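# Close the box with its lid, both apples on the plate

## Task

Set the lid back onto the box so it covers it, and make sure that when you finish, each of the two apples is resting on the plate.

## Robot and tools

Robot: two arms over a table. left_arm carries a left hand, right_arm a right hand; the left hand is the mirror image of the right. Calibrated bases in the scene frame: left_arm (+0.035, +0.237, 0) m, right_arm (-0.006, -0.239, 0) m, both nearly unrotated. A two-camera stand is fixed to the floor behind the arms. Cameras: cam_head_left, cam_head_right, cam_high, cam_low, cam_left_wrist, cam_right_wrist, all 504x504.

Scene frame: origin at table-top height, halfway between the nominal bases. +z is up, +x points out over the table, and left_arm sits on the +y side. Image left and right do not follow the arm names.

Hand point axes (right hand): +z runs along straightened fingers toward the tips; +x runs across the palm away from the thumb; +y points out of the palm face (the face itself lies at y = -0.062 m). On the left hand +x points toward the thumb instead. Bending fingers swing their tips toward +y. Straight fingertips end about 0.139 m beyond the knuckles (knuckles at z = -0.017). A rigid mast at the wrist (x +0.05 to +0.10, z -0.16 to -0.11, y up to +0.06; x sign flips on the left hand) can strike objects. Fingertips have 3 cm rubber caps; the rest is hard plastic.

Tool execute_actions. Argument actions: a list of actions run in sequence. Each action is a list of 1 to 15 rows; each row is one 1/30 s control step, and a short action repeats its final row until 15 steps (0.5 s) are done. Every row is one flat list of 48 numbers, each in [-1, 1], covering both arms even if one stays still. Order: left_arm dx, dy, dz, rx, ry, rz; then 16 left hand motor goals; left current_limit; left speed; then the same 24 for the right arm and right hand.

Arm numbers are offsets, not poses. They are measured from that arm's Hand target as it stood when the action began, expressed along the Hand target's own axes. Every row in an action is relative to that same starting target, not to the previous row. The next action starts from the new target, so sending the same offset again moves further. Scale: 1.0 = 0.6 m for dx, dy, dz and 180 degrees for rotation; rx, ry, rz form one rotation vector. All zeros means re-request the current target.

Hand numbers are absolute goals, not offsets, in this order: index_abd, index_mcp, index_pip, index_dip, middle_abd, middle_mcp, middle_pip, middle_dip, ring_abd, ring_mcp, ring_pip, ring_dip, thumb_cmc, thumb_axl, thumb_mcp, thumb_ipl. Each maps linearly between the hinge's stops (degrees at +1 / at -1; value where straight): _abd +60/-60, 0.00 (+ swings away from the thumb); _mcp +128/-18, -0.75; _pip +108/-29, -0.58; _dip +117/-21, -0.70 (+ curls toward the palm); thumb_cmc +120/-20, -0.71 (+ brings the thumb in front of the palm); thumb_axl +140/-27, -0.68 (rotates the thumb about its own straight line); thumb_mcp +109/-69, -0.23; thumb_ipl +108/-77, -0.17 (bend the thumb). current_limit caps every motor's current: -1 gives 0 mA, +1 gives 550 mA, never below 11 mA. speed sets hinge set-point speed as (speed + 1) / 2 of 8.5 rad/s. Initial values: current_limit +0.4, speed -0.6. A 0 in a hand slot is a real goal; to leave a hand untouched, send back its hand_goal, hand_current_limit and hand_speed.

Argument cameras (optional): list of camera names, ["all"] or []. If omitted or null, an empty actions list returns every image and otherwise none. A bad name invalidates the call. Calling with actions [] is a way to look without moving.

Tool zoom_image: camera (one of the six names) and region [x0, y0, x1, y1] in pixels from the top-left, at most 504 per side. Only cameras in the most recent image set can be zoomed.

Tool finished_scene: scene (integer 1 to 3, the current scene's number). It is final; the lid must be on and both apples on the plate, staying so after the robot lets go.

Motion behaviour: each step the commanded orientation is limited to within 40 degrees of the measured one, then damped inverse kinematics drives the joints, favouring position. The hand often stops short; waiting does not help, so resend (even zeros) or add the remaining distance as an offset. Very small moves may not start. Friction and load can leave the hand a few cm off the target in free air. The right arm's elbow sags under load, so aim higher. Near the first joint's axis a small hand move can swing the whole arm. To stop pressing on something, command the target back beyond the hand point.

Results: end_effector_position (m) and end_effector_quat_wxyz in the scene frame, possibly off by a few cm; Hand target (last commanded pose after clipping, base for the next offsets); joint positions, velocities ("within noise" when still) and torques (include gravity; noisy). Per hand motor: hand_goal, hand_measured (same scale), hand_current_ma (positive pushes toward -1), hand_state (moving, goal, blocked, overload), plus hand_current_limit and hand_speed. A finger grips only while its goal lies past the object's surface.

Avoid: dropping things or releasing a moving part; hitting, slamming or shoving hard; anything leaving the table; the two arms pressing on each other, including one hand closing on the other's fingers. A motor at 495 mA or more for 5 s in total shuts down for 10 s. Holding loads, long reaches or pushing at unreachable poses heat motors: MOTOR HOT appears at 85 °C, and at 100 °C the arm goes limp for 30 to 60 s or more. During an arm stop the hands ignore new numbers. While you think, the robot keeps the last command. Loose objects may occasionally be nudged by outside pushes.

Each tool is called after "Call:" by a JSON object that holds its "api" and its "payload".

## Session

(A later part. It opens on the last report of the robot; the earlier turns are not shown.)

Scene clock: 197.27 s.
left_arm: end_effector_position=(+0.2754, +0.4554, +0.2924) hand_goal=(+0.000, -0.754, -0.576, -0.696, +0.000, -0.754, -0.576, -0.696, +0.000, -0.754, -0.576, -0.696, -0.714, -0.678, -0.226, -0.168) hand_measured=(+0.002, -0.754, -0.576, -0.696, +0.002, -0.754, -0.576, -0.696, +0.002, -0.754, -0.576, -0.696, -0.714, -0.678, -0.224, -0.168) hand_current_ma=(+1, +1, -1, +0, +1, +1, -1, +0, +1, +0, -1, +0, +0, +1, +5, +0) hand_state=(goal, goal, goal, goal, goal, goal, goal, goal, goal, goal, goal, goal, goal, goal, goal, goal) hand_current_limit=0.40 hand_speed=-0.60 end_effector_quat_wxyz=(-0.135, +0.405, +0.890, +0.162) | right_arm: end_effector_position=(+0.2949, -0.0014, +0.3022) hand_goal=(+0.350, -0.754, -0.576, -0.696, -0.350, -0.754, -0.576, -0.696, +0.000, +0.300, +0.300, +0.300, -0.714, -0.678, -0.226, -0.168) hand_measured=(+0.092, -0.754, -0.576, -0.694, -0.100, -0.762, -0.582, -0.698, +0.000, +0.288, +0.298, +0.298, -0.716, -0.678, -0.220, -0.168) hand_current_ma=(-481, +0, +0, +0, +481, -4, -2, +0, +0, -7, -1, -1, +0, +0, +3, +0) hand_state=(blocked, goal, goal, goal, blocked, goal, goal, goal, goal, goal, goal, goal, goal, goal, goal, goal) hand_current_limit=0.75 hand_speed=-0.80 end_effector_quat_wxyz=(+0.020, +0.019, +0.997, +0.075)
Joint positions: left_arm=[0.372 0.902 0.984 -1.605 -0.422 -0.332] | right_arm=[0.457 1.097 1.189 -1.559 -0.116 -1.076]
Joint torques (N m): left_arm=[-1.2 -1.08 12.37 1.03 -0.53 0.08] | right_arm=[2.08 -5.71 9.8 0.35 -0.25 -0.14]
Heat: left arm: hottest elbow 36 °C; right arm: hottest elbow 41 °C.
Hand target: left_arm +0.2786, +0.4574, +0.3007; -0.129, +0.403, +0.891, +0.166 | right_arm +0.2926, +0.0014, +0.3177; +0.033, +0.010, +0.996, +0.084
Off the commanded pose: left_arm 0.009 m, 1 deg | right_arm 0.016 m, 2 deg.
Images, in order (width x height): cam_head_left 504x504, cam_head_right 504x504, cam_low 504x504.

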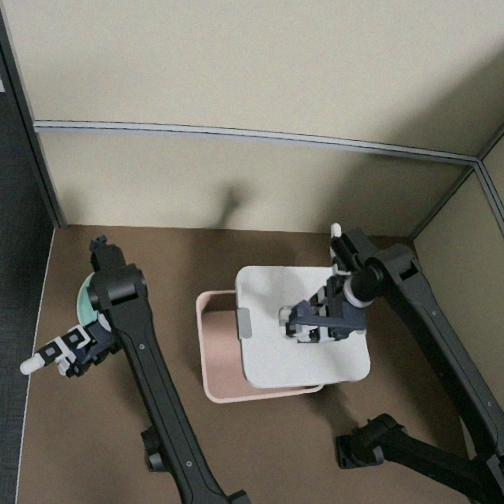

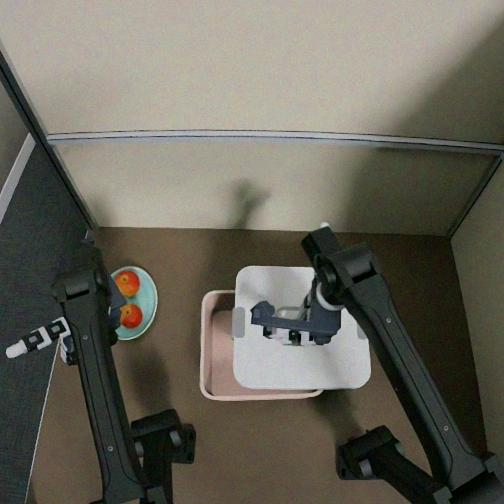

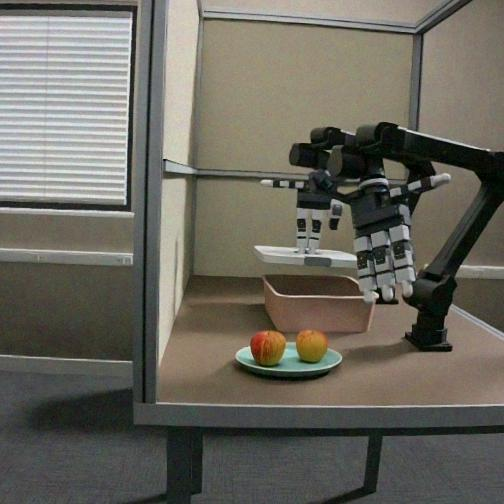

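Call:
{"api": "execute_actions", "payload": {"actions": [[[0,0,0,0,0,0,0,-0.754,-0.576,-0.696,0,-0.754,-0.576,-0.696,0,-0.754,-0.576,-0.696,-0.714,-0.678,-0.226,-0.168,0.4,-0.6,0.0101,0.0692,0.0112,-0.0003,0.0008,-0.0049,0.35,-0.754,-0.576,-0.696,-0.35,-0.754,-0.576,-0.696,0,0.3,0.3,0.3,-0.714,-0.678,-0.226,-0.168,0.75,-0.8]],[[0,0,0,0,0,0,0,-0.754,-0.576,-0.696,0,-0.754,-0.576,-0.696,0,-0.754,-0.576,-0.696,-0.714,-0.678,-0.226,-0.168,0.4,-0.6,0.0101,0.0692,0.0112,-0.0003,0.0008,-0.0049,0.35,-0.754,-0.576,-0.696,-0.35,-0.754,-0.576,-0.696,0,0.3,0.3,0.3,-0.714,-0.678,-0.226,-0.168,0.75,-0.8]],[[0,0,0,0,0,0,0,-0.754,-0.576,-0.696,0,-0.754,-0.576,-0.696,0,-0.754,-0.576,-0.696,-0.714,-0.678,-0.226,-0.168,0.4,-0.6,0.0101,0.0692,0.0112,-0.0003,0.0008,-0.0049,0.35,-0.754,-0.576,-0.696,-0.35,-0.754,-0.576,-0.696,0,0.3,0.3,0.3,-0.714,-0.678,-0.226,-0.168,0.75,-0.8]]], "cameras": ["cam_head_left", "cam_low", "cam_head_right"]}}

Call:
{"api": "zoom_image", "payload": {"camera": "cam_low", "region": [240, 230, 380, 350]}}

Call:
{"api": "zoom_image", "payload": {"camera": "cam_head_left", "region": [180, 260, 360, 420]}}

Call:
{"api": "zoom_image", "payload": {"camera": "cam_head_right", "region": [170, 250, 350, 410]}}

Scene clock: 203.93 s.
left_arm: end_effector_position=(+0.2754, +0.4554, +0.2924) hand_goal=(+0.000, -0.754, -0.576, -0.696, +0.000, -0.754, -0.576, -0.696, +0.000, -0.754, -0.576, -0.696, -0.714, -0.678, -0.226, -0.168) hand_measured=(+0.002, -0.754, -0.576, -0.696, +0.002, -0.754, -0.576, -0.696, +0.002, -0.754, -0.576, -0.696, -0.714, -0.678, -0.224, -0.168) hand_current_ma=(+1, +1, -1, +0, +1, +1, -1, +0, +1, +0, -1, +0, +0, +1, +5, +0) hand_state=(goal, goal, goal, goal, goal, goal, goal, goal, goal, goal, goal, goal, goal, goal, goal, goal) hand_current_limit=0.40 hand_speed=-0.60 end_effector_quat_wxyz=(-0.135, +0.405, +0.890, +0.162) | right_arm: end_effector_position=(+0.2601, +0.1155, +0.2790) hand_goal=(+0.350, -0.754, -0.576, -0.696, -0.350, -0.754, -0.576, -0.696, +0.000, +0.300, +0.300, +0.300, -0.714, -0.678, -0.226, -0.168) hand_measured=(+0.092, -0.750, -0.576, -0.696, -0.100, -0.758, -0.580, -0.698, +0.000, +0.288, +0.298, +0.298, -0.716, -0.678, -0.220, -0.168) hand_current_ma=(-481, +1, +0, +0, +481, -1, -1, -1, +0, -7, -1, -1, +0, +0, +3, +0) hand_state=(blocked, goal, goal, goal, blocked, goal, goal, goal, goal, goal, goal, goal, goal, goal, goal, goal) hand_current_limit=0.75 hand_speed=-0.80 end_effector_quat_wxyz=(-0.001, -0.019, +0.998, +0.054)
Joint positions: left_arm=[0.372 0.902 0.984 -1.605 -0.422 -0.332] | right_arm=[0.8 1.245 1.259 -1.51 -0.078 -0.813]
Joint torques (N m): left_arm=[-1.08 -0.91 12.29 1.06 -0.52 0.06] | right_arm=[0.38 -7.65 13.61 0.69 -0.06 0.08]
Heat: left arm: hottest elbow 36 °C; right arm: hottest elbow 42 °C.
Hand target: left_arm +0.2786, +0.4574, +0.3007; -0.129, +0.403, +0.891, +0.166 | right_arm +0.2756, +0.1277, +0.3174; +0.031, -0.014, +0.996, +0.084
Off the commanded pose: left_arm 0.009 m, 1 deg | right_arm 0.043 m, 5 deg.
Images, in order (width x height): cam_head_left 504x504, cam_head_right 504x504, cam_low 504x504.

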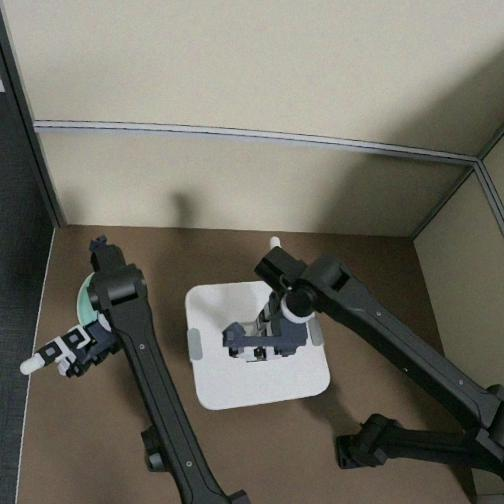

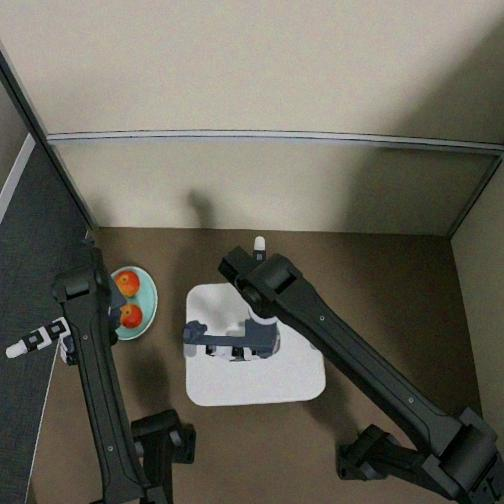

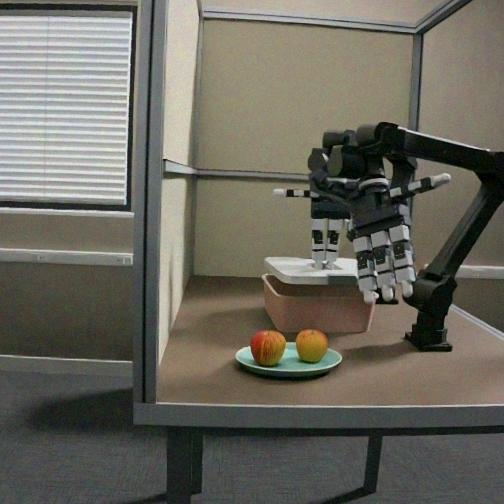

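Scaled by 3.600.

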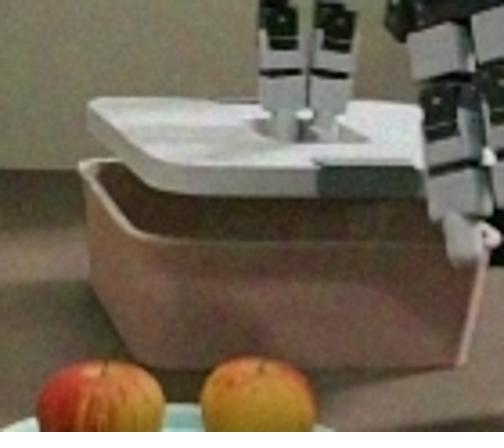

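Scaled by 2.800.

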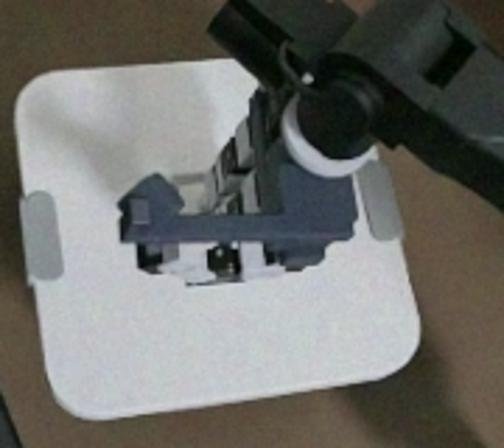

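Scaled by 2.800.

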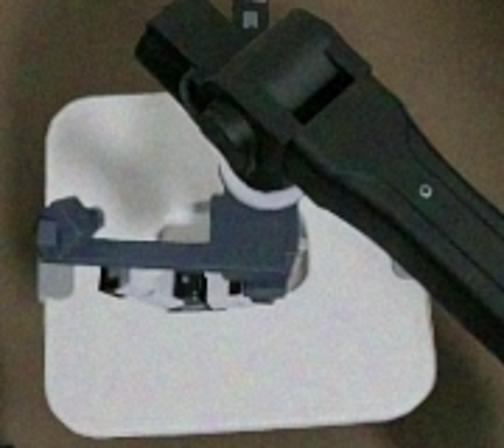

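Call:
{"api": "execute_actions", "payload": {"actions": [[[0,0,0,0,0,0,0,-0.754,-0.576,-0.696,0,-0.754,-0.576,-0.696,0,-0.754,-0.576,-0.696,-0.714,-0.678,-0.226,-0.168,0.4,-0.6,-0.0027,-0.0139,0.0318,0,0,0.005,0.35,-0.754,-0.576,-0.696,-0.35,-0.754,-0.576,-0.696,0,0.3,0.3,0.3,-0.714,-0.678,-0.226,-0.168,0.75,-0.8]],[[0,0,0,0,0,0,0,-0.754,-0.576,-0.696,0,-0.754,-0.576,-0.696,0,-0.754,-0.576,-0.696,-0.714,-0.678,-0.226,-0.168,0.4,-0.6,0,-0.002,0.012,0,0,0,0.35,-0.754,-0.576,-0.696,-0.35,-0.754,-0.576,-0.696,0,0.3,0.3,0.3,-0.714,-0.678,-0.226,-0.168,0.75,-0.8]]], "cameras": ["cam_head_left", "cam_low", "cam_head_right"]}}

Call:
{"api": "zoom_image", "payload": {"camera": "cam_low", "region": [240, 230, 380, 350]}}

Call:
{"api": "zoom_image", "payload": {"camera": "cam_head_left", "region": [180, 260, 360, 420]}}

Call:
{"api": "zoom_image", "payload": {"camera": "cam_head_right", "region": [170, 250, 350, 410]}}

Scene clock: 212.17 s.
left_arm: end_effector_position=(+0.2754, +0.4554, +0.2924) hand_goal=(+0.000, -0.754, -0.576, -0.696, +0.000, -0.754, -0.576, -0.696, +0.000, -0.754, -0.576, -0.696, -0.714, -0.678, -0.226, -0.168) hand_measured=(+0.002, -0.754, -0.576, -0.696, +0.002, -0.754, -0.576, -0.696, +0.002, -0.754, -0.576, -0.696, -0.714, -0.678, -0.224, -0.168) hand_current_ma=(+1, +1, -1, +0, +1, +1, -1, +0, +1, +0, -1, +0, +0, +1, +5, +0) hand_state=(goal, goal, goal, goal, goal, goal, goal, goal, goal, goal, goal, goal, goal, goal, goal, goal) hand_current_limit=0.40 hand_speed=-0.60 end_effector_quat_wxyz=(-0.135, +0.405, +0.890, +0.162) | right_arm: end_effector_position=(+0.2694, +0.1211, +0.2763) hand_goal=(+0.350, -0.754, -0.576, -0.696, -0.350, -0.754, -0.576, -0.696, +0.000, +0.300, +0.300, +0.300, -0.714, -0.678, -0.226, -0.168) hand_measured=(+0.092, -0.752, -0.576, -0.696, -0.100, -0.760, -0.580, -0.698, +0.000, +0.288, +0.298, +0.298, -0.716, -0.678, -0.220, -0.168) hand_current_ma=(-481, +0, +0, +0, +481, -3, -1, -1, +0, -7, -1, -1, +0, +0, +3, +0) hand_state=(blocked, goal, goal, goal, blocked, goal, goal, goal, goal, goal, goal, goal, goal, goal, goal, goal) hand_current_limit=0.75 hand_speed=-0.80 end_effector_quat_wxyz=(+0.014, -0.015, +0.997, +0.069)
Joint positions: left_arm=[0.372 0.902 0.984 -1.605 -0.422 -0.332] | right_arm=[0.795 1.245 1.241 -1.45 -0.078 -0.808]
Joint torques (N m): left_arm=[-1.2 -1.08 12.31 1.05 -0.52 0.07] | right_arm=[0.85 -7.82 9.46 1.43 -0.09 0.01]
Heat: left arm: hottest elbow 36 °C; right arm: hottest elbow 42 °C.
Hand target: left_arm +0.2786, +0.4574, +0.3007; -0.129, +0.403, +0.891, +0.166 | right_arm +0.2790, +0.1228, +0.2900; +0.030, -0.006, +0.996, +0.084
Off the commanded pose: left_arm 0.009 m, 1 deg | right_arm 0.017 m, 3 deg.
Images, in order (width x height): cam_head_left 504x504, cam_head_right 504x504, cam_low 504x504.

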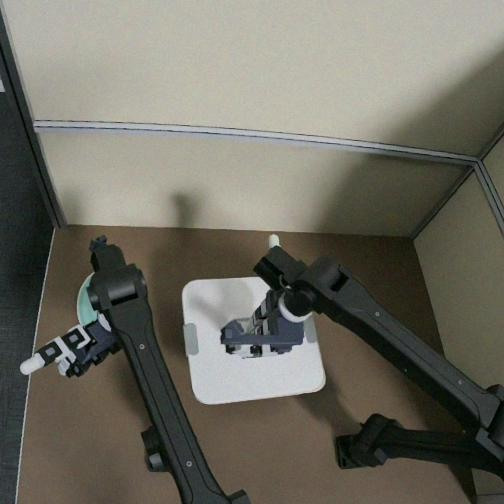

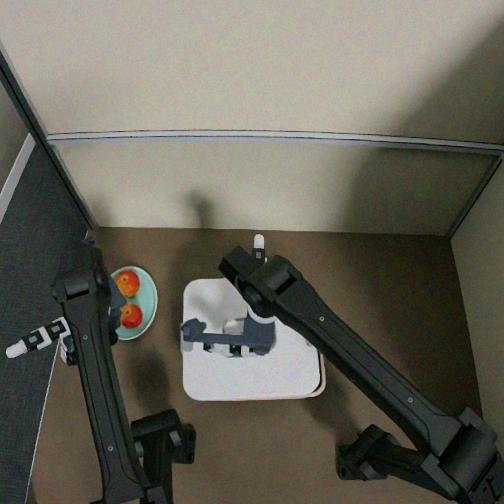

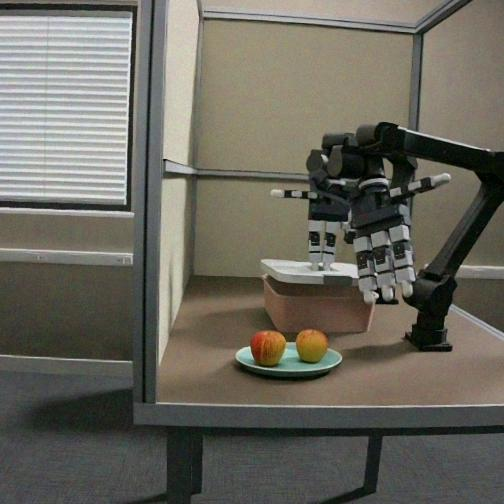

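Scaled by 3.600.

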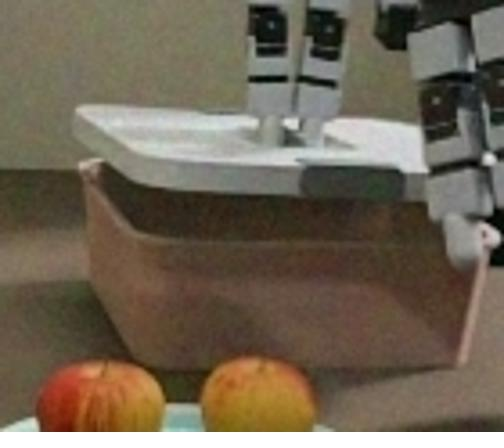

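Scaled by 2.800.

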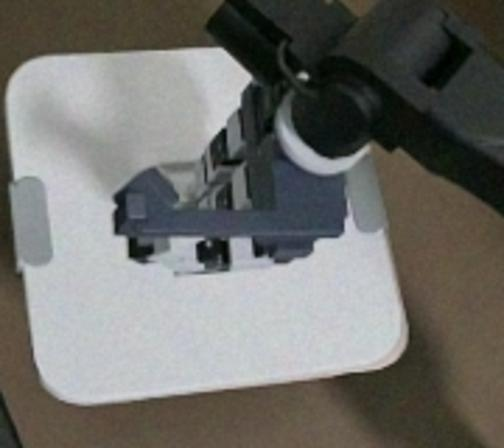

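Scaled by 2.800.

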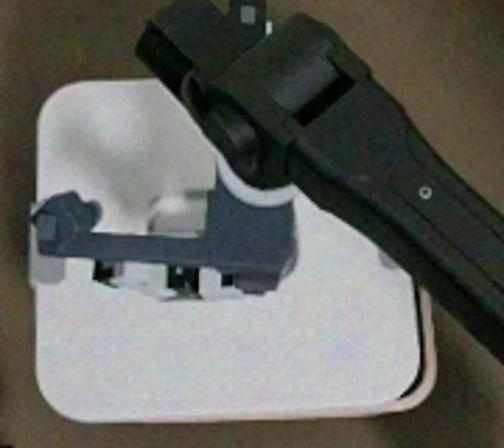

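Call:
{"api": "execute_actions", "payload": {"actions": [[[0,0,0,0,0,0,0,-0.754,-0.576,-0.696,0,-0.754,-0.576,-0.696,0,-0.754,-0.576,-0.696,-0.714,-0.678,-0.226,-0.168,0.4,-0.6,0.0053,-0.0045,0.0295,0.0159,0,0,0.35,-0.754,-0.576,-0.696,-0.35,-0.754,-0.576,-0.696,0,0.3,0.3,0.3,-0.714,-0.678,-0.226,-0.168,0.75,-0.8]]], "cameras": ["cam_head_left", "cam_low", "cam_head_right"]}}

Call:
{"api": "zoom_image", "payload": {"camera": "cam_low", "region": [240, 230, 380, 350]}}

Call:
{"api": "zoom_image", "payload": {"camera": "cam_head_left", "region": [180, 260, 360, 420]}}

Call:
{"api": "zoom_image", "payload": {"camera": "cam_head_right", "region": [170, 250, 350, 410]}}

Scene clock: 214.67 s.
left_arm: end_effector_position=(+0.2754, +0.4554, +0.2924) hand_goal=(+0.000, -0.754, -0.576, -0.696, +0.000, -0.754, -0.576, -0.696, +0.000, -0.754, -0.576, -0.696, -0.714, -0.678, -0.226, -0.168) hand_measured=(+0.002, -0.754, -0.576, -0.696, +0.002, -0.754, -0.576, -0.696, +0.002, -0.754, -0.576, -0.696, -0.714, -0.678, -0.224, -0.168) hand_current_ma=(+1, +1, -1, +0, +1, +1, -1, +0, +1, +0, -1, +0, +0, +1, +5, +0) hand_state=(goal, goal, goal, goal, goal, goal, goal, goal, goal, goal, goal, goal, goal, goal, goal, goal) hand_current_limit=0.40 hand_speed=-0.60 end_effector_quat_wxyz=(-0.135, +0.405, +0.890, +0.162) | right_arm: end_effector_position=(+0.2735, +0.1160, +0.2606) hand_goal=(+0.350, -0.754, -0.576, -0.696, -0.350, -0.754, -0.576, -0.696, +0.000, +0.300, +0.300, +0.300, -0.714, -0.678, -0.226, -0.168) hand_measured=(+0.092, -0.750, -0.574, -0.696, -0.100, -0.758, -0.578, -0.698, +0.000, +0.288, +0.298, +0.298, -0.716, -0.678, -0.220, -0.168) hand_current_ma=(-481, +1, +0, +0, +481, -2, -1, +0, +0, -7, -1, -1, +0, +0, +3, +0) hand_state=(blocked, goal, goal, goal, blocked, goal, goal, goal, goal, goal, goal, goal, goal, goal, goal, goal) hand_current_limit=0.75 hand_speed=-0.80 end_effector_quat_wxyz=(+0.017, -0.006, +0.999, +0.046)
Joint positions: left_arm=[0.372 0.902 0.984 -1.605 -0.422 -0.332] | right_arm=[0.797 1.258 1.223 -1.446 -0.041 -0.791]
Joint torques (N m): left_arm=[-1.03 -1.03 12.29 1.03 -0.52 0.07] | right_arm=[1.26 -8.18 9.21 1.42 -0.07 0.05]
Heat: left arm: hottest elbow 36 °C; right arm: hottest elbow 42 °C.
Hand target: left_arm +0.2786, +0.4574, +0.3007; -0.129, +0.403, +0.891, +0.166 | right_arm +0.2770, +0.1232, +0.2720; +0.030, -0.005, +0.998, +0.060
Off the commanded pose: left_arm 0.009 m, 1 deg | right_arm 0.014 m, 2 deg.
Images, in order (width x height): cam_head_left 504x504, cam_head_right 504x504, cam_low 504x504.

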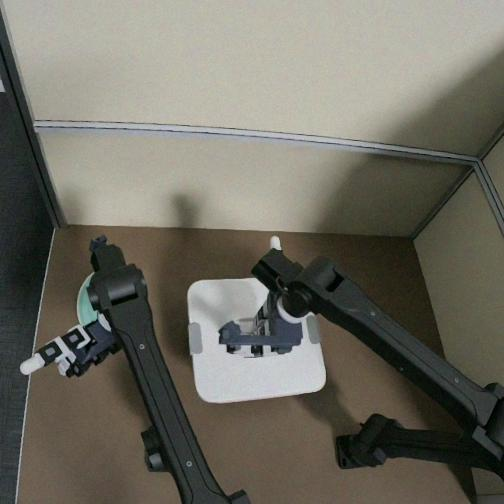

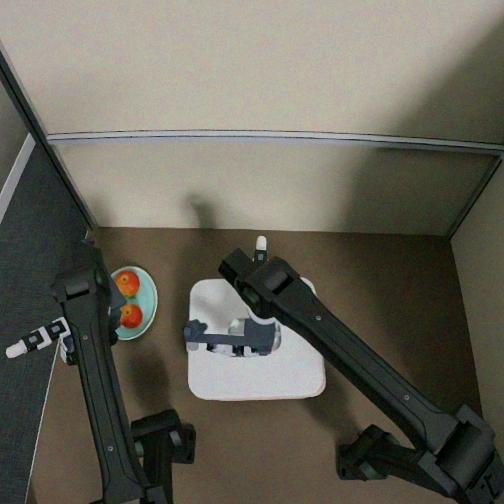

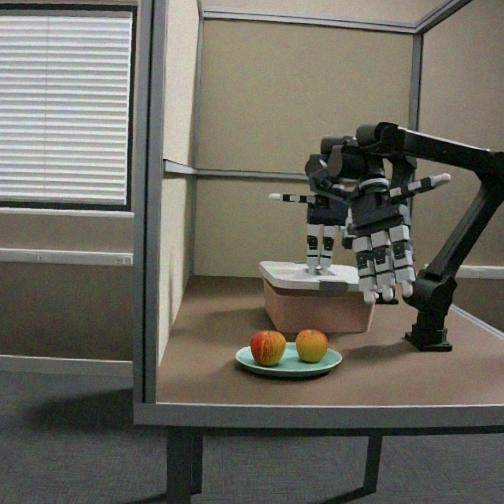

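Scaled by 3.600.

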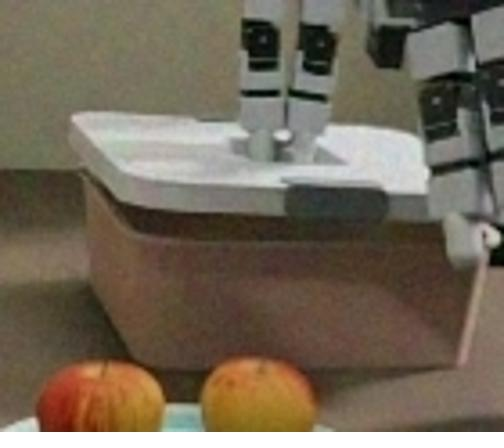

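Scaled by 2.800.

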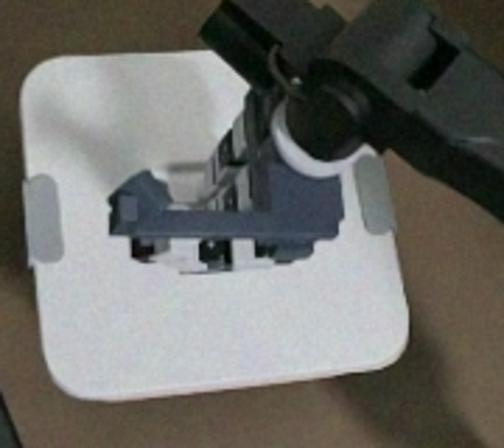

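Scaled by 2.800.

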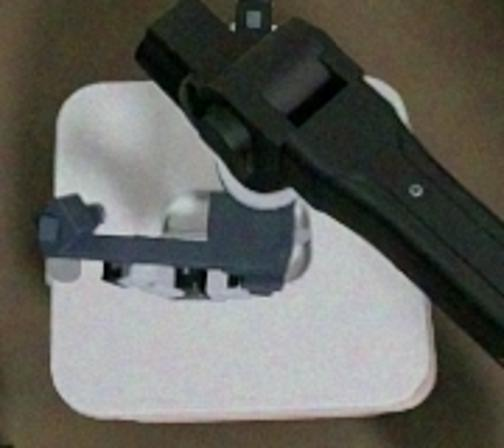

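Call:
{"api": "execute_actions", "payload": {"actions": [[[0,0,0,0,0,0,0,-0.754,-0.576,-0.696,0,-0.754,-0.576,-0.696,0,-0.754,-0.576,-0.696,-0.714,-0.678,-0.226,-0.168,0.4,-0.6,0.0025,-0.009,0.033,0,0,0,0.35,-0.754,-0.576,-0.696,-0.35,-0.754,-0.576,-0.696,0,0.3,0.3,0.3,-0.714,-0.678,-0.226,-0.168,0.75,-0.8]]], "cameras": ["cam_head_left","cam_low","cam_head_right"]}}

Call:
{"api": "zoom_image", "payload": {"camera": "cam_head_left", "region": [180, 260, 360, 420]}}

Call:
{"api": "zoom_image", "payload": {"camera": "cam_low", "region": [220, 230, 400, 350]}}

Scene clock: 219.67 s.
left_arm: end_effector_position=(+0.2754, +0.4554, +0.2924) hand_goal=(+0.000, -0.754, -0.576, -0.696, +0.000, -0.754, -0.576, -0.696, +0.000, -0.754, -0.576, -0.696, -0.714, -0.678, -0.226, -0.168) hand_measured=(+0.002, -0.754, -0.576, -0.696, +0.002, -0.754, -0.576, -0.696, +0.002, -0.754, -0.576, -0.696, -0.714, -0.678, -0.224, -0.168) hand_current_ma=(+1, +1, -1, +0, +1, +1, -1, +0, +1, +0, -1, +0, +0, +1, +5, +0) hand_state=(goal, goal, goal, goal, goal, goal, goal, goal, goal, goal, goal, goal, goal, goal, goal, goal) hand_current_limit=0.40 hand_speed=-0.60 end_effector_quat_wxyz=(-0.135, +0.405, +0.890, +0.162) | right_arm: end_effector_position=(+0.2707, +0.1131, +0.2361) hand_goal=(+0.350, -0.754, -0.576, -0.696, -0.350, -0.754, -0.576, -0.696, +0.000, +0.300, +0.300, +0.300, -0.714, -0.678, -0.226, -0.168) hand_measured=(+0.092, -0.752, -0.574, -0.696, -0.100, -0.758, -0.580, -0.698, +0.000, +0.288, +0.298, +0.298, -0.716, -0.678, -0.220, -0.168) hand_current_ma=(-481, +1, +0, +0, +481, -2, -1, +0, +0, -7, -1, -1, +0, +0, +3, +0) hand_state=(blocked, goal, goal, goal, blocked, goal, goal, goal, goal, goal, goal, goal, goal, goal, goal, goal) hand_current_limit=0.75 hand_speed=-0.80 end_effector_quat_wxyz=(+0.014, -0.006, +0.999, +0.043)
Joint positions: left_arm=[0.372 0.902 0.984 -1.605 -0.422 -0.332] | right_arm=[0.797 1.258 1.161 -1.394 -0.041 -0.79]
Joint torques (N m): left_arm=[-1.03 -1.26 12.34 1.02 -0.52 0.07] | right_arm=[0.38 -7.71 9.47 1.22 -0.09 -0.01]
Heat: left arm: hottest elbow 37 °C; right arm: hottest elbow 43 °C.
Hand target: left_arm +0.2786, +0.4574, +0.3007; -0.129, +0.403, +0.891, +0.166 | right_arm +0.2767, +0.1201, +0.2517; +0.030, -0.005, +0.998, +0.060
Off the commanded pose: left_arm 0.009 m, 1 deg | right_arm 0.018 m, 3 deg.
Images, in order (width x height): cam_head_left 504x504, cam_head_right 504x504, cam_low 504x504.

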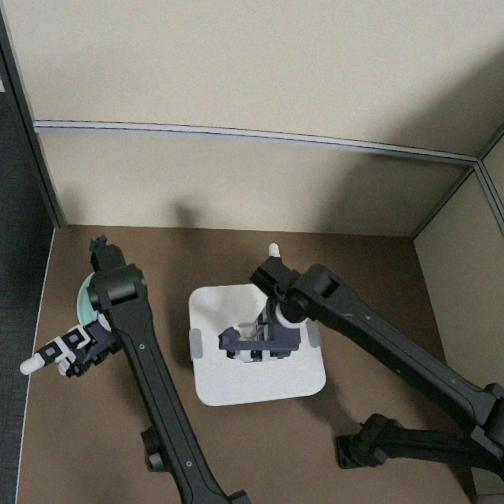

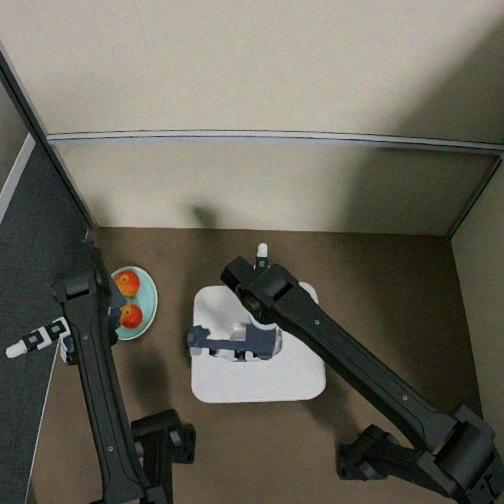

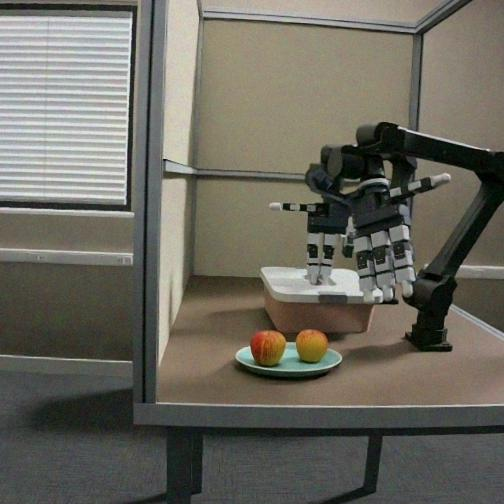

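Scaled by 2.800.

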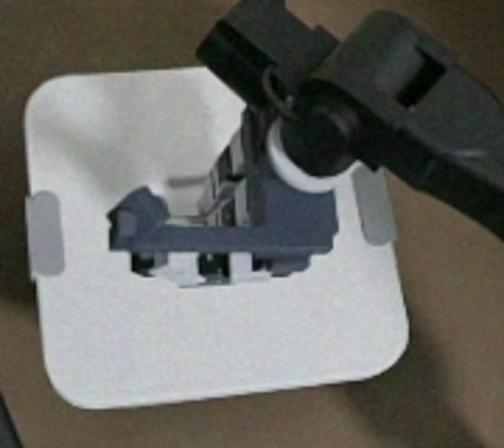

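Scaled by 2.800.

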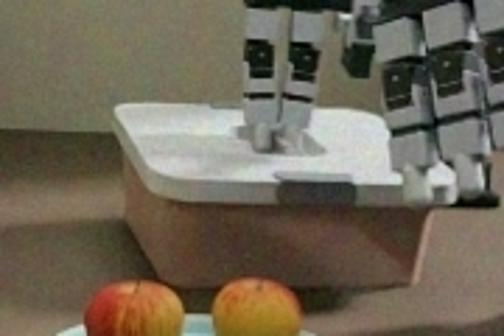

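Call:
{"api": "execute_actions", "payload": {"actions": [[[0,0,0,0,0,0,0,-0.754,-0.576,-0.696,0,-0.754,-0.576,-0.696,0,-0.754,-0.576,-0.696,-0.714,-0.678,-0.226,-0.168,0.4,-0.6,0.0025,-0.005,0.022,0,0,0,0.35,-0.754,-0.576,-0.696,-0.35,-0.754,-0.576,-0.696,0,0.3,0.3,0.3,-0.714,-0.678,-0.226,-0.168,0.75,-0.8]]], "cameras": ["cam_head_left","cam_low","cam_head_right"]}}

Call:
{"api": "zoom_image", "payload": {"camera": "cam_head_left", "region": [180, 260, 360, 420]}}

Call:
{"api": "zoom_image", "payload": {"camera": "cam_low", "region": [220, 230, 400, 350]}}

Call:
{"api": "zoom_image", "payload": {"camera": "cam_head_right", "region": [170, 260, 350, 420]}}

Scene clock: 221.30 s.
left_arm: end_effector_position=(+0.2754, +0.4554, +0.2924) hand_goal=(+0.000, -0.754, -0.576, -0.696, +0.000, -0.754, -0.576, -0.696, +0.000, -0.754, -0.576, -0.696, -0.714, -0.678, -0.226, -0.168) hand_measured=(+0.002, -0.754, -0.576, -0.696, +0.002, -0.754, -0.576, -0.696, +0.002, -0.754, -0.576, -0.696, -0.714, -0.678, -0.224, -0.168) hand_current_ma=(+1, +1, -1, +0, +1, +1, -1, +0, +1, +0, -1, +0, +0, +1, +5, +0) hand_state=(goal, goal, goal, goal, goal, goal, goal, goal, goal, goal, goal, goal, goal, goal, goal, goal) hand_current_limit=0.40 hand_speed=-0.60 end_effector_quat_wxyz=(-0.135, +0.405, +0.890, +0.162) | right_arm: end_effector_position=(+0.2718, +0.1143, +0.2316) hand_goal=(+0.350, -0.754, -0.576, -0.696, -0.350, -0.754, -0.576, -0.696, +0.000, +0.300, +0.300, +0.300, -0.714, -0.678, -0.226, -0.168) hand_measured=(+0.092, -0.754, -0.576, -0.696, -0.100, -0.760, -0.580, -0.698, +0.000, +0.288, +0.298, +0.298, -0.716, -0.678, -0.220, -0.168) hand_current_ma=(-481, +0, +0, +0, +481, -3, -2, -1, +0, -7, -1, -1, +0, +0, +3, +0) hand_state=(blocked, goal, goal, goal, blocked, goal, goal, goal, goal, goal, goal, goal, goal, goal, goal, goal) hand_current_limit=0.75 hand_speed=-0.80 end_effector_quat_wxyz=(+0.019, -0.006, +0.999, +0.048)
Joint positions: left_arm=[0.372 0.902 0.984 -1.605 -0.422 -0.332] | right_arm=[0.797 1.255 1.143 -1.365 -0.041 -0.79]
Joint torques (N m): left_arm=[-1.14 -1.2 12.33 1.05 -0.53 0.07] | right_arm=[0.73 -7.36 8.53 1.58 0.01 0.05]
Heat: left arm: hottest elbow 37 °C; right arm: hottest elbow 42 °C.
Hand target: left_arm +0.2786, +0.4574, +0.3007; -0.129, +0.403, +0.891, +0.166 | right_arm +0.2761, +0.1187, +0.2380; +0.030, -0.005, +0.998, +0.059
Off the commanded pose: left_arm 0.009 m, 1 deg | right_arm 0.009 m, 2 deg.
Images, in order (width x height): cam_head_left 504x504, cam_head_right 504x504, cam_low 504x504.

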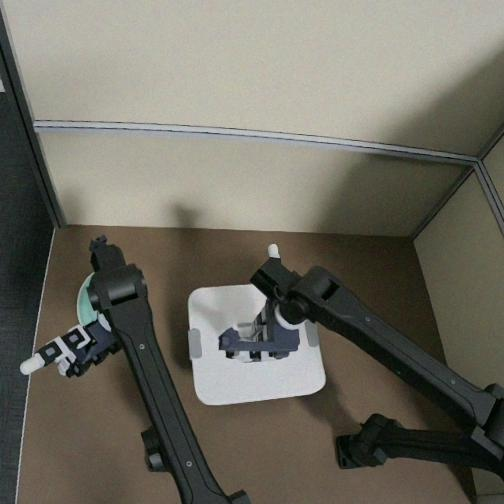

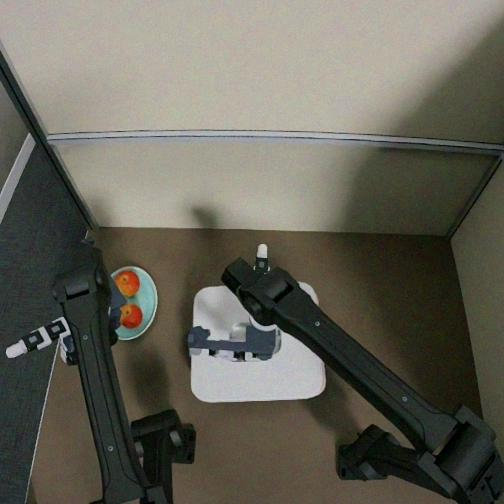

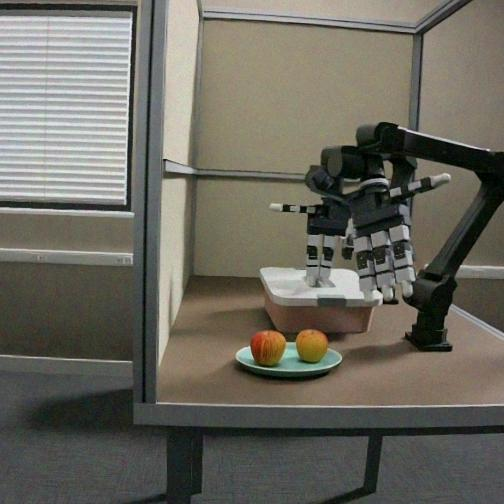

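Scaled by 2.800.

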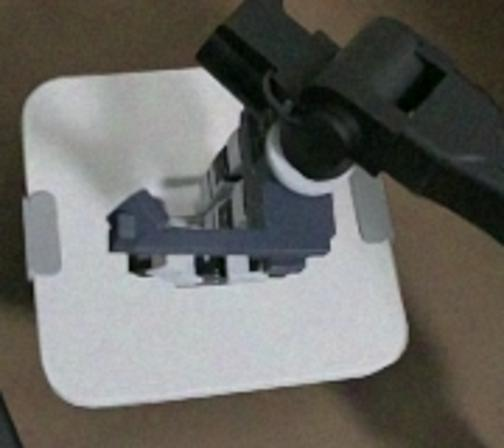

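Scaled by 2.800.

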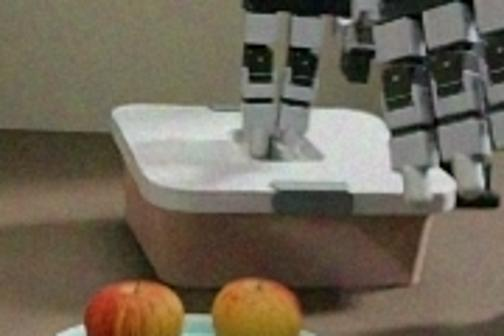

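Scaled by 2.800.

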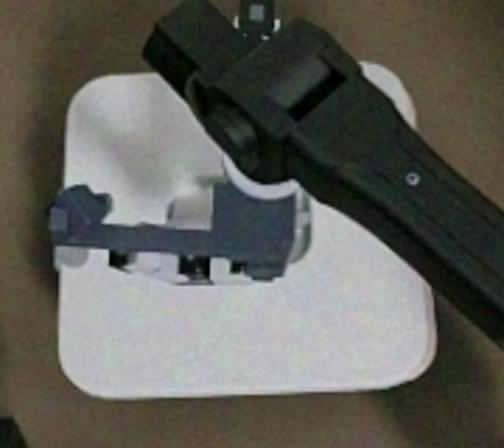

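Call:
{"api": "zoom_image", "payload": {"camera": "cam_low", "region": [250, 250, 350, 340]}}

Call:
{"api": "zoom_image", "payload": {"camera": "cam_head_right", "region": [280, 340, 350, 420]}}

Scaled by 5.040.

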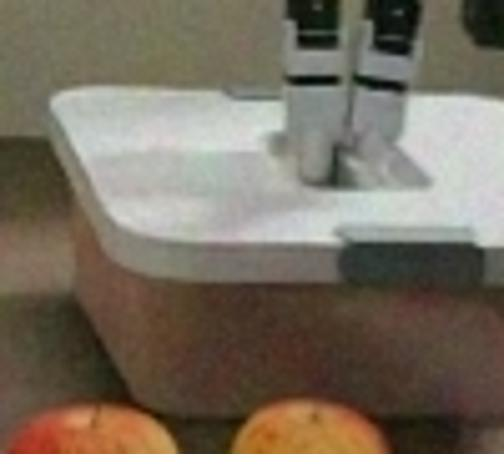

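Scaled by 6.300.

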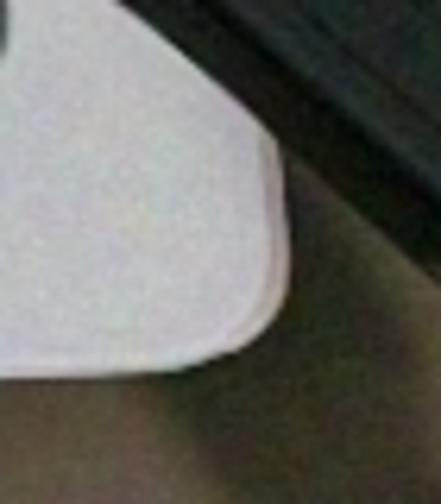

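Call:
{"api": "execute_actions", "payload": {"actions": [[[0,0,0,0,0,0,0,-0.754,-0.576,-0.696,0,-0.754,-0.576,-0.696,0,-0.754,-0.576,-0.696,-0.714,-0.678,-0.226,-0.168,0.4,-0.6,-0.0035,-0.0095,-0.052,0,0,0,0.35,-0.754,-0.576,-0.696,-0.35,-0.754,-0.576,-0.696,0,0.3,0.3,0.3,-0.714,-0.678,-0.226,-0.168,0.75,-0.8]]], "cameras": ["cam_head_left","cam_low","cam_head_right"]}}

Call:
{"api": "zoom_image", "payload": {"camera": "cam_head_right", "region": [280, 340, 350, 420]}}

Call:
{"api": "zoom_image", "payload": {"camera": "cam_low", "region": [250, 250, 350, 340]}}

Call:
{"api": "zoom_image", "payload": {"camera": "cam_head_left", "region": [180, 260, 360, 420]}}

Scene clock: 225.97 s.
left_arm: end_effector_position=(+0.2754, +0.4554, +0.2924) hand_goal=(+0.000, -0.754, -0.576, -0.696, +0.000, -0.754, -0.576, -0.696, +0.000, -0.754, -0.576, -0.696, -0.714, -0.678, -0.226, -0.168) hand_measured=(+0.002, -0.754, -0.576, -0.696, +0.002, -0.754, -0.576, -0.696, +0.002, -0.754, -0.576, -0.696, -0.714, -0.678, -0.224, -0.168) hand_current_ma=(+1, +1, -1, +0, +1, +1, -1, +0, +1, +0, -1, +0, +0, +1, +5, +0) hand_state=(goal, goal, goal, goal, goal, goal, goal, goal, goal, goal, goal, goal, goal, goal, goal, goal) hand_current_limit=0.40 hand_speed=-0.60 end_effector_quat_wxyz=(-0.135, +0.405, +0.890, +0.162) | right_arm: end_effector_position=(+0.2666, +0.1044, +0.2311) hand_goal=(+0.350, -0.754, -0.576, -0.696, -0.350, -0.754, -0.576, -0.696, +0.000, +0.300, +0.300, +0.300, -0.714, -0.678, -0.226, -0.168) hand_measured=(+0.092, -0.748, -0.574, -0.696, -0.100, -0.756, -0.578, -0.698, +0.000, +0.288, +0.298, +0.298, -0.716, -0.678, -0.220, -0.168) hand_current_ma=(-481, +3, +1, +0, +481, +0, -1, -1, +0, -7, -1, -1, +0, +0, +3, +0) hand_state=(blocked, goal, goal, goal, blocked, goal, goal, goal, goal, goal, goal, goal, goal, goal, goal, goal) hand_current_limit=0.75 hand_speed=-0.80 end_effector_quat_wxyz=(+0.006, -0.004, +0.999, +0.035)
Joint positions: left_arm=[0.372 0.902 0.984 -1.605 -0.422 -0.332] | right_arm=[0.789 1.248 1.145 -1.409 -0.041 -0.795]
Joint torques (N m): left_arm=[-1.2 -1.03 12.31 1.06 -0.51 0.08] | right_arm=[0.56 -8 12.31 0.06 -0.11 -0.13]
Heat: left arm: hottest elbow 37 °C; right arm: hottest elbow 42 °C.
Hand target: left_arm +0.2786, +0.4574, +0.3007; -0.129, +0.403, +0.891, +0.166 | right_arm +0.2764, +0.1094, +0.2685; +0.031, -0.005, +0.998, +0.060
Off the commanded pose: left_arm 0.009 m, 1 deg | right_arm 0.039 m, 4 deg.
Images, in order (width x height): cam_head_left 504x504, cam_head_right 504x504, cam_low 504x504.

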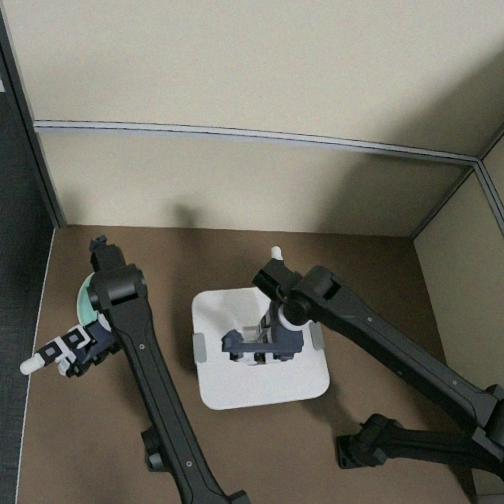

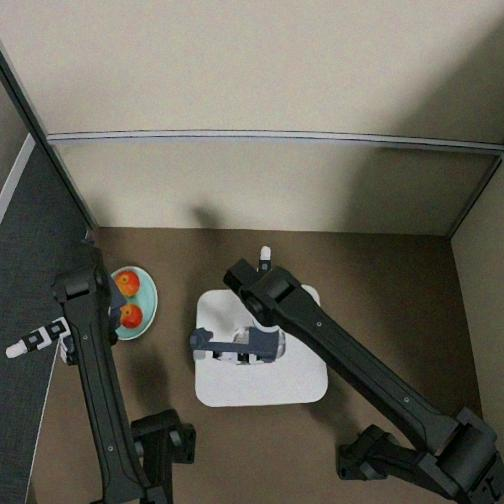

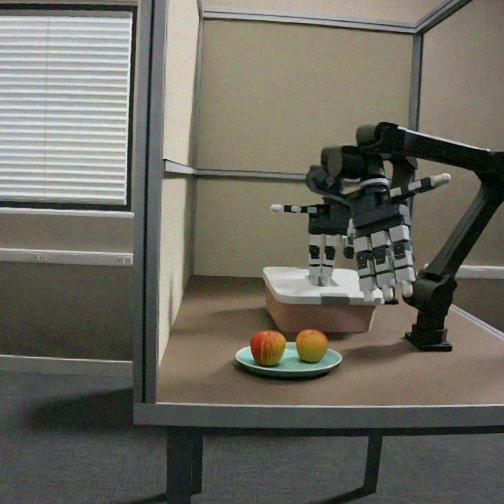

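Scaled by 6.300.

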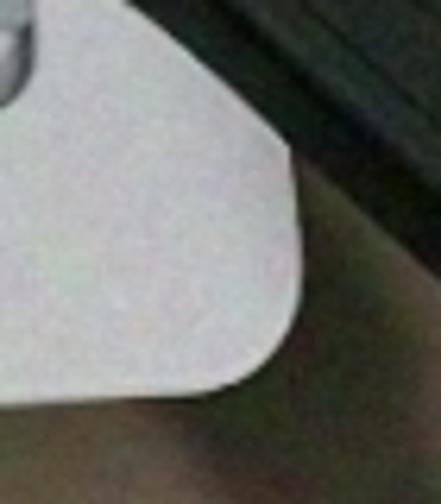

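Scaled by 5.040.

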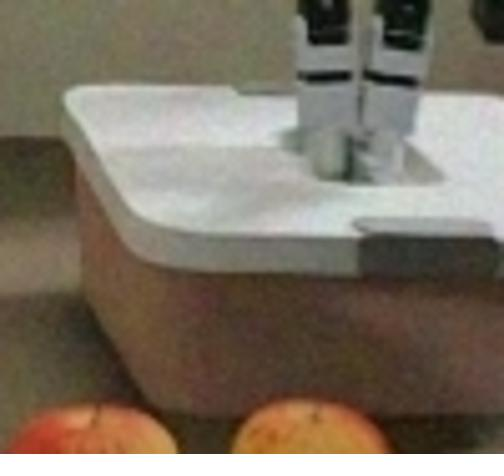

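Scaled by 2.800.

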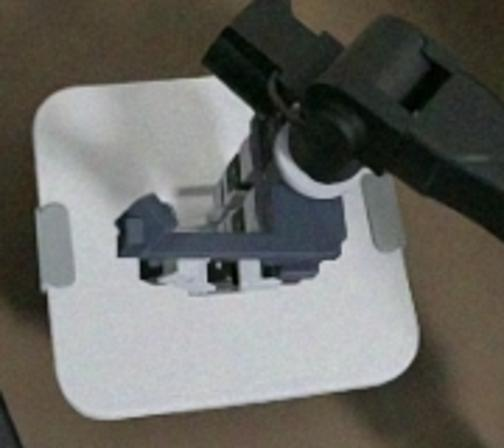

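Call:
{"api": "execute_actions", "payload": {"actions": [[[0,0,0,0,0,0,0,-0.754,-0.576,-0.696,0,-0.754,-0.576,-0.696,0,-0.754,-0.576,-0.696,-0.714,-0.678,-0.226,-0.168,0.4,-0.6,0.0032,-0.006,0.0495,0,0,0,0.35,-0.754,-0.576,-0.696,-0.35,-0.754,-0.576,-0.696,0,0.3,0.3,0.3,-0.714,-0.678,-0.226,-0.168,0.75,-0.8]]], "cameras": ["cam_head_left","cam_low","cam_head_right"]}}

Call:
{"api": "zoom_image", "payload": {"camera": "cam_head_right", "region": [280, 340, 350, 420]}}

Call:
{"api": "zoom_image", "payload": {"camera": "cam_low", "region": [250, 250, 350, 340]}}

Call:
{"api": "zoom_image", "payload": {"camera": "cam_head_left", "region": [180, 260, 360, 420]}}

Scene clock: 230.33 s.
left_arm: end_effector_position=(+0.2754, +0.4554, +0.2924) hand_goal=(+0.000, -0.754, -0.576, -0.696, +0.000, -0.754, -0.576, -0.696, +0.000, -0.754, -0.576, -0.696, -0.714, -0.678, -0.226, -0.168) hand_measured=(+0.002, -0.754, -0.576, -0.696, +0.002, -0.754, -0.576, -0.696, +0.002, -0.754, -0.576, -0.696, -0.714, -0.678, -0.224, -0.168) hand_current_ma=(+1, +1, -1, +0, +1, +1, -1, +0, +1, +0, -1, +0, +0, +1, +5, +0) hand_state=(goal, goal, goal, goal, goal, goal, goal, goal, goal, goal, goal, goal, goal, goal, goal, goal) hand_current_limit=0.40 hand_speed=-0.60 end_effector_quat_wxyz=(-0.135, +0.405, +0.890, +0.162) | right_arm: end_effector_position=(+0.2690, +0.1069, +0.2313) hand_goal=(+0.350, -0.754, -0.576, -0.696, -0.350, -0.754, -0.576, -0.696, +0.000, +0.300, +0.300, +0.300, -0.714, -0.678, -0.226, -0.168) hand_measured=(+0.092, -0.758, -0.578, -0.696, -0.100, -0.766, -0.584, -0.700, +0.000, +0.288, +0.298, +0.298, -0.716, -0.678, -0.220, -0.168) hand_current_ma=(-481, -1, +0, +0, +481, -7, -3, -1, +0, -7, -1, -1, +0, +0, +3, +0) hand_state=(blocked, goal, goal, goal, blocked, goal, goal, goal, goal, goal, goal, goal, goal, goal, goal, goal) hand_current_limit=0.75 hand_speed=-0.80 end_effector_quat_wxyz=(+0.015, -0.004, +0.999, +0.045)
Joint positions: left_arm=[0.372 0.902 0.984 -1.605 -0.422 -0.332] | right_arm=[0.788 1.241 1.132 -1.377 -0.043 -0.795]
Joint torques (N m): left_arm=[-0.91 -1.03 12.33 1.06 -0.52 0.07] | right_arm=[0.38 -6.77 8.17 1.88 -0.02 -0.11]
Heat: left arm: hottest elbow 37 °C; right arm: hottest elbow 43 °C.
Hand target: left_arm +0.2786, +0.4574, +0.3007; -0.129, +0.403, +0.891, +0.166 | right_arm +0.2764, +0.1092, +0.2386; +0.031, -0.005, +0.998, +0.060
Off the commanded pose: left_arm 0.009 m, 1 deg | right_arm 0.011 m, 2 deg.
Images, in order (width x height): cam_head_left 504x504, cam_head_right 504x504, cam_low 504x504.

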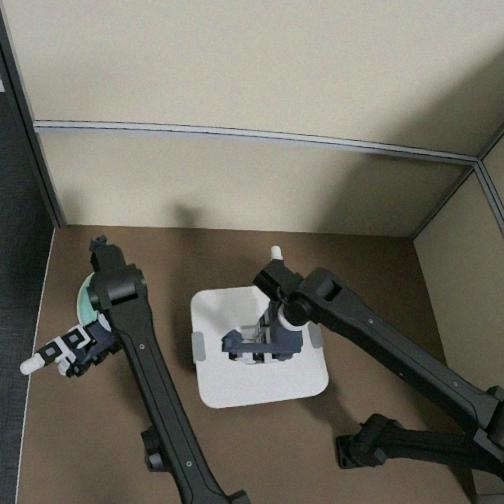

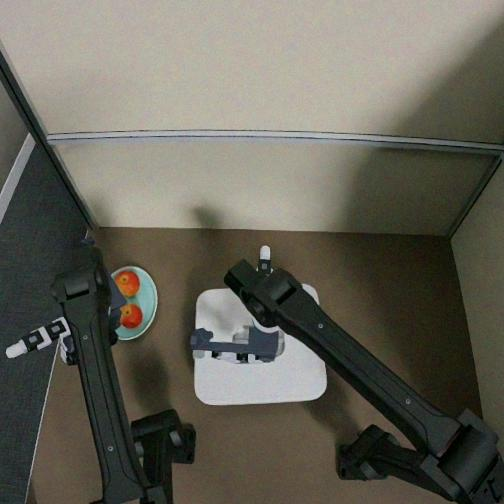

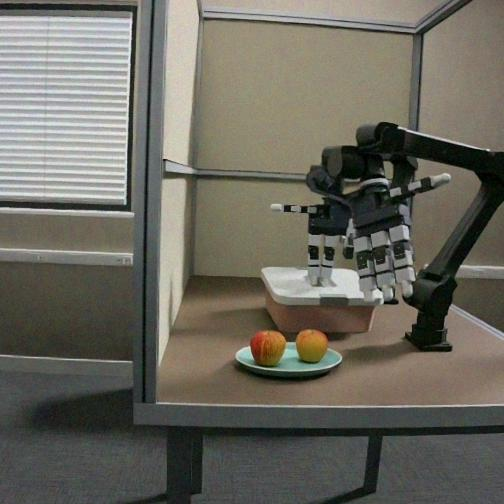

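Scaled by 6.300.

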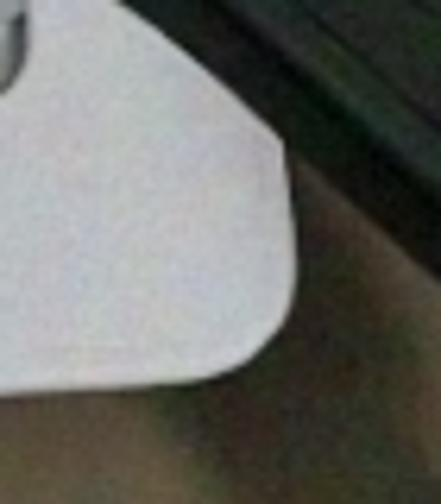

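Scaled by 5.040.

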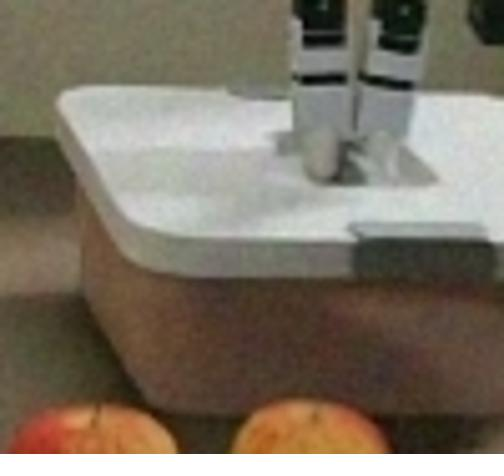

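Scaled by 2.800.

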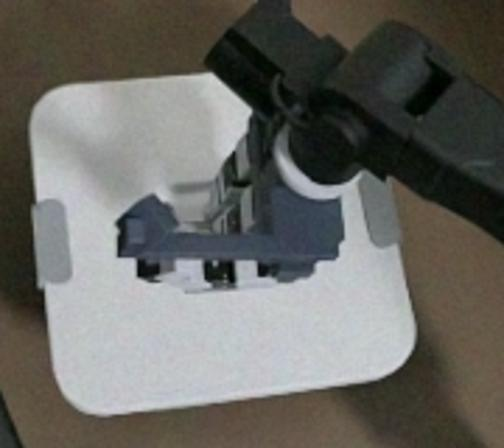

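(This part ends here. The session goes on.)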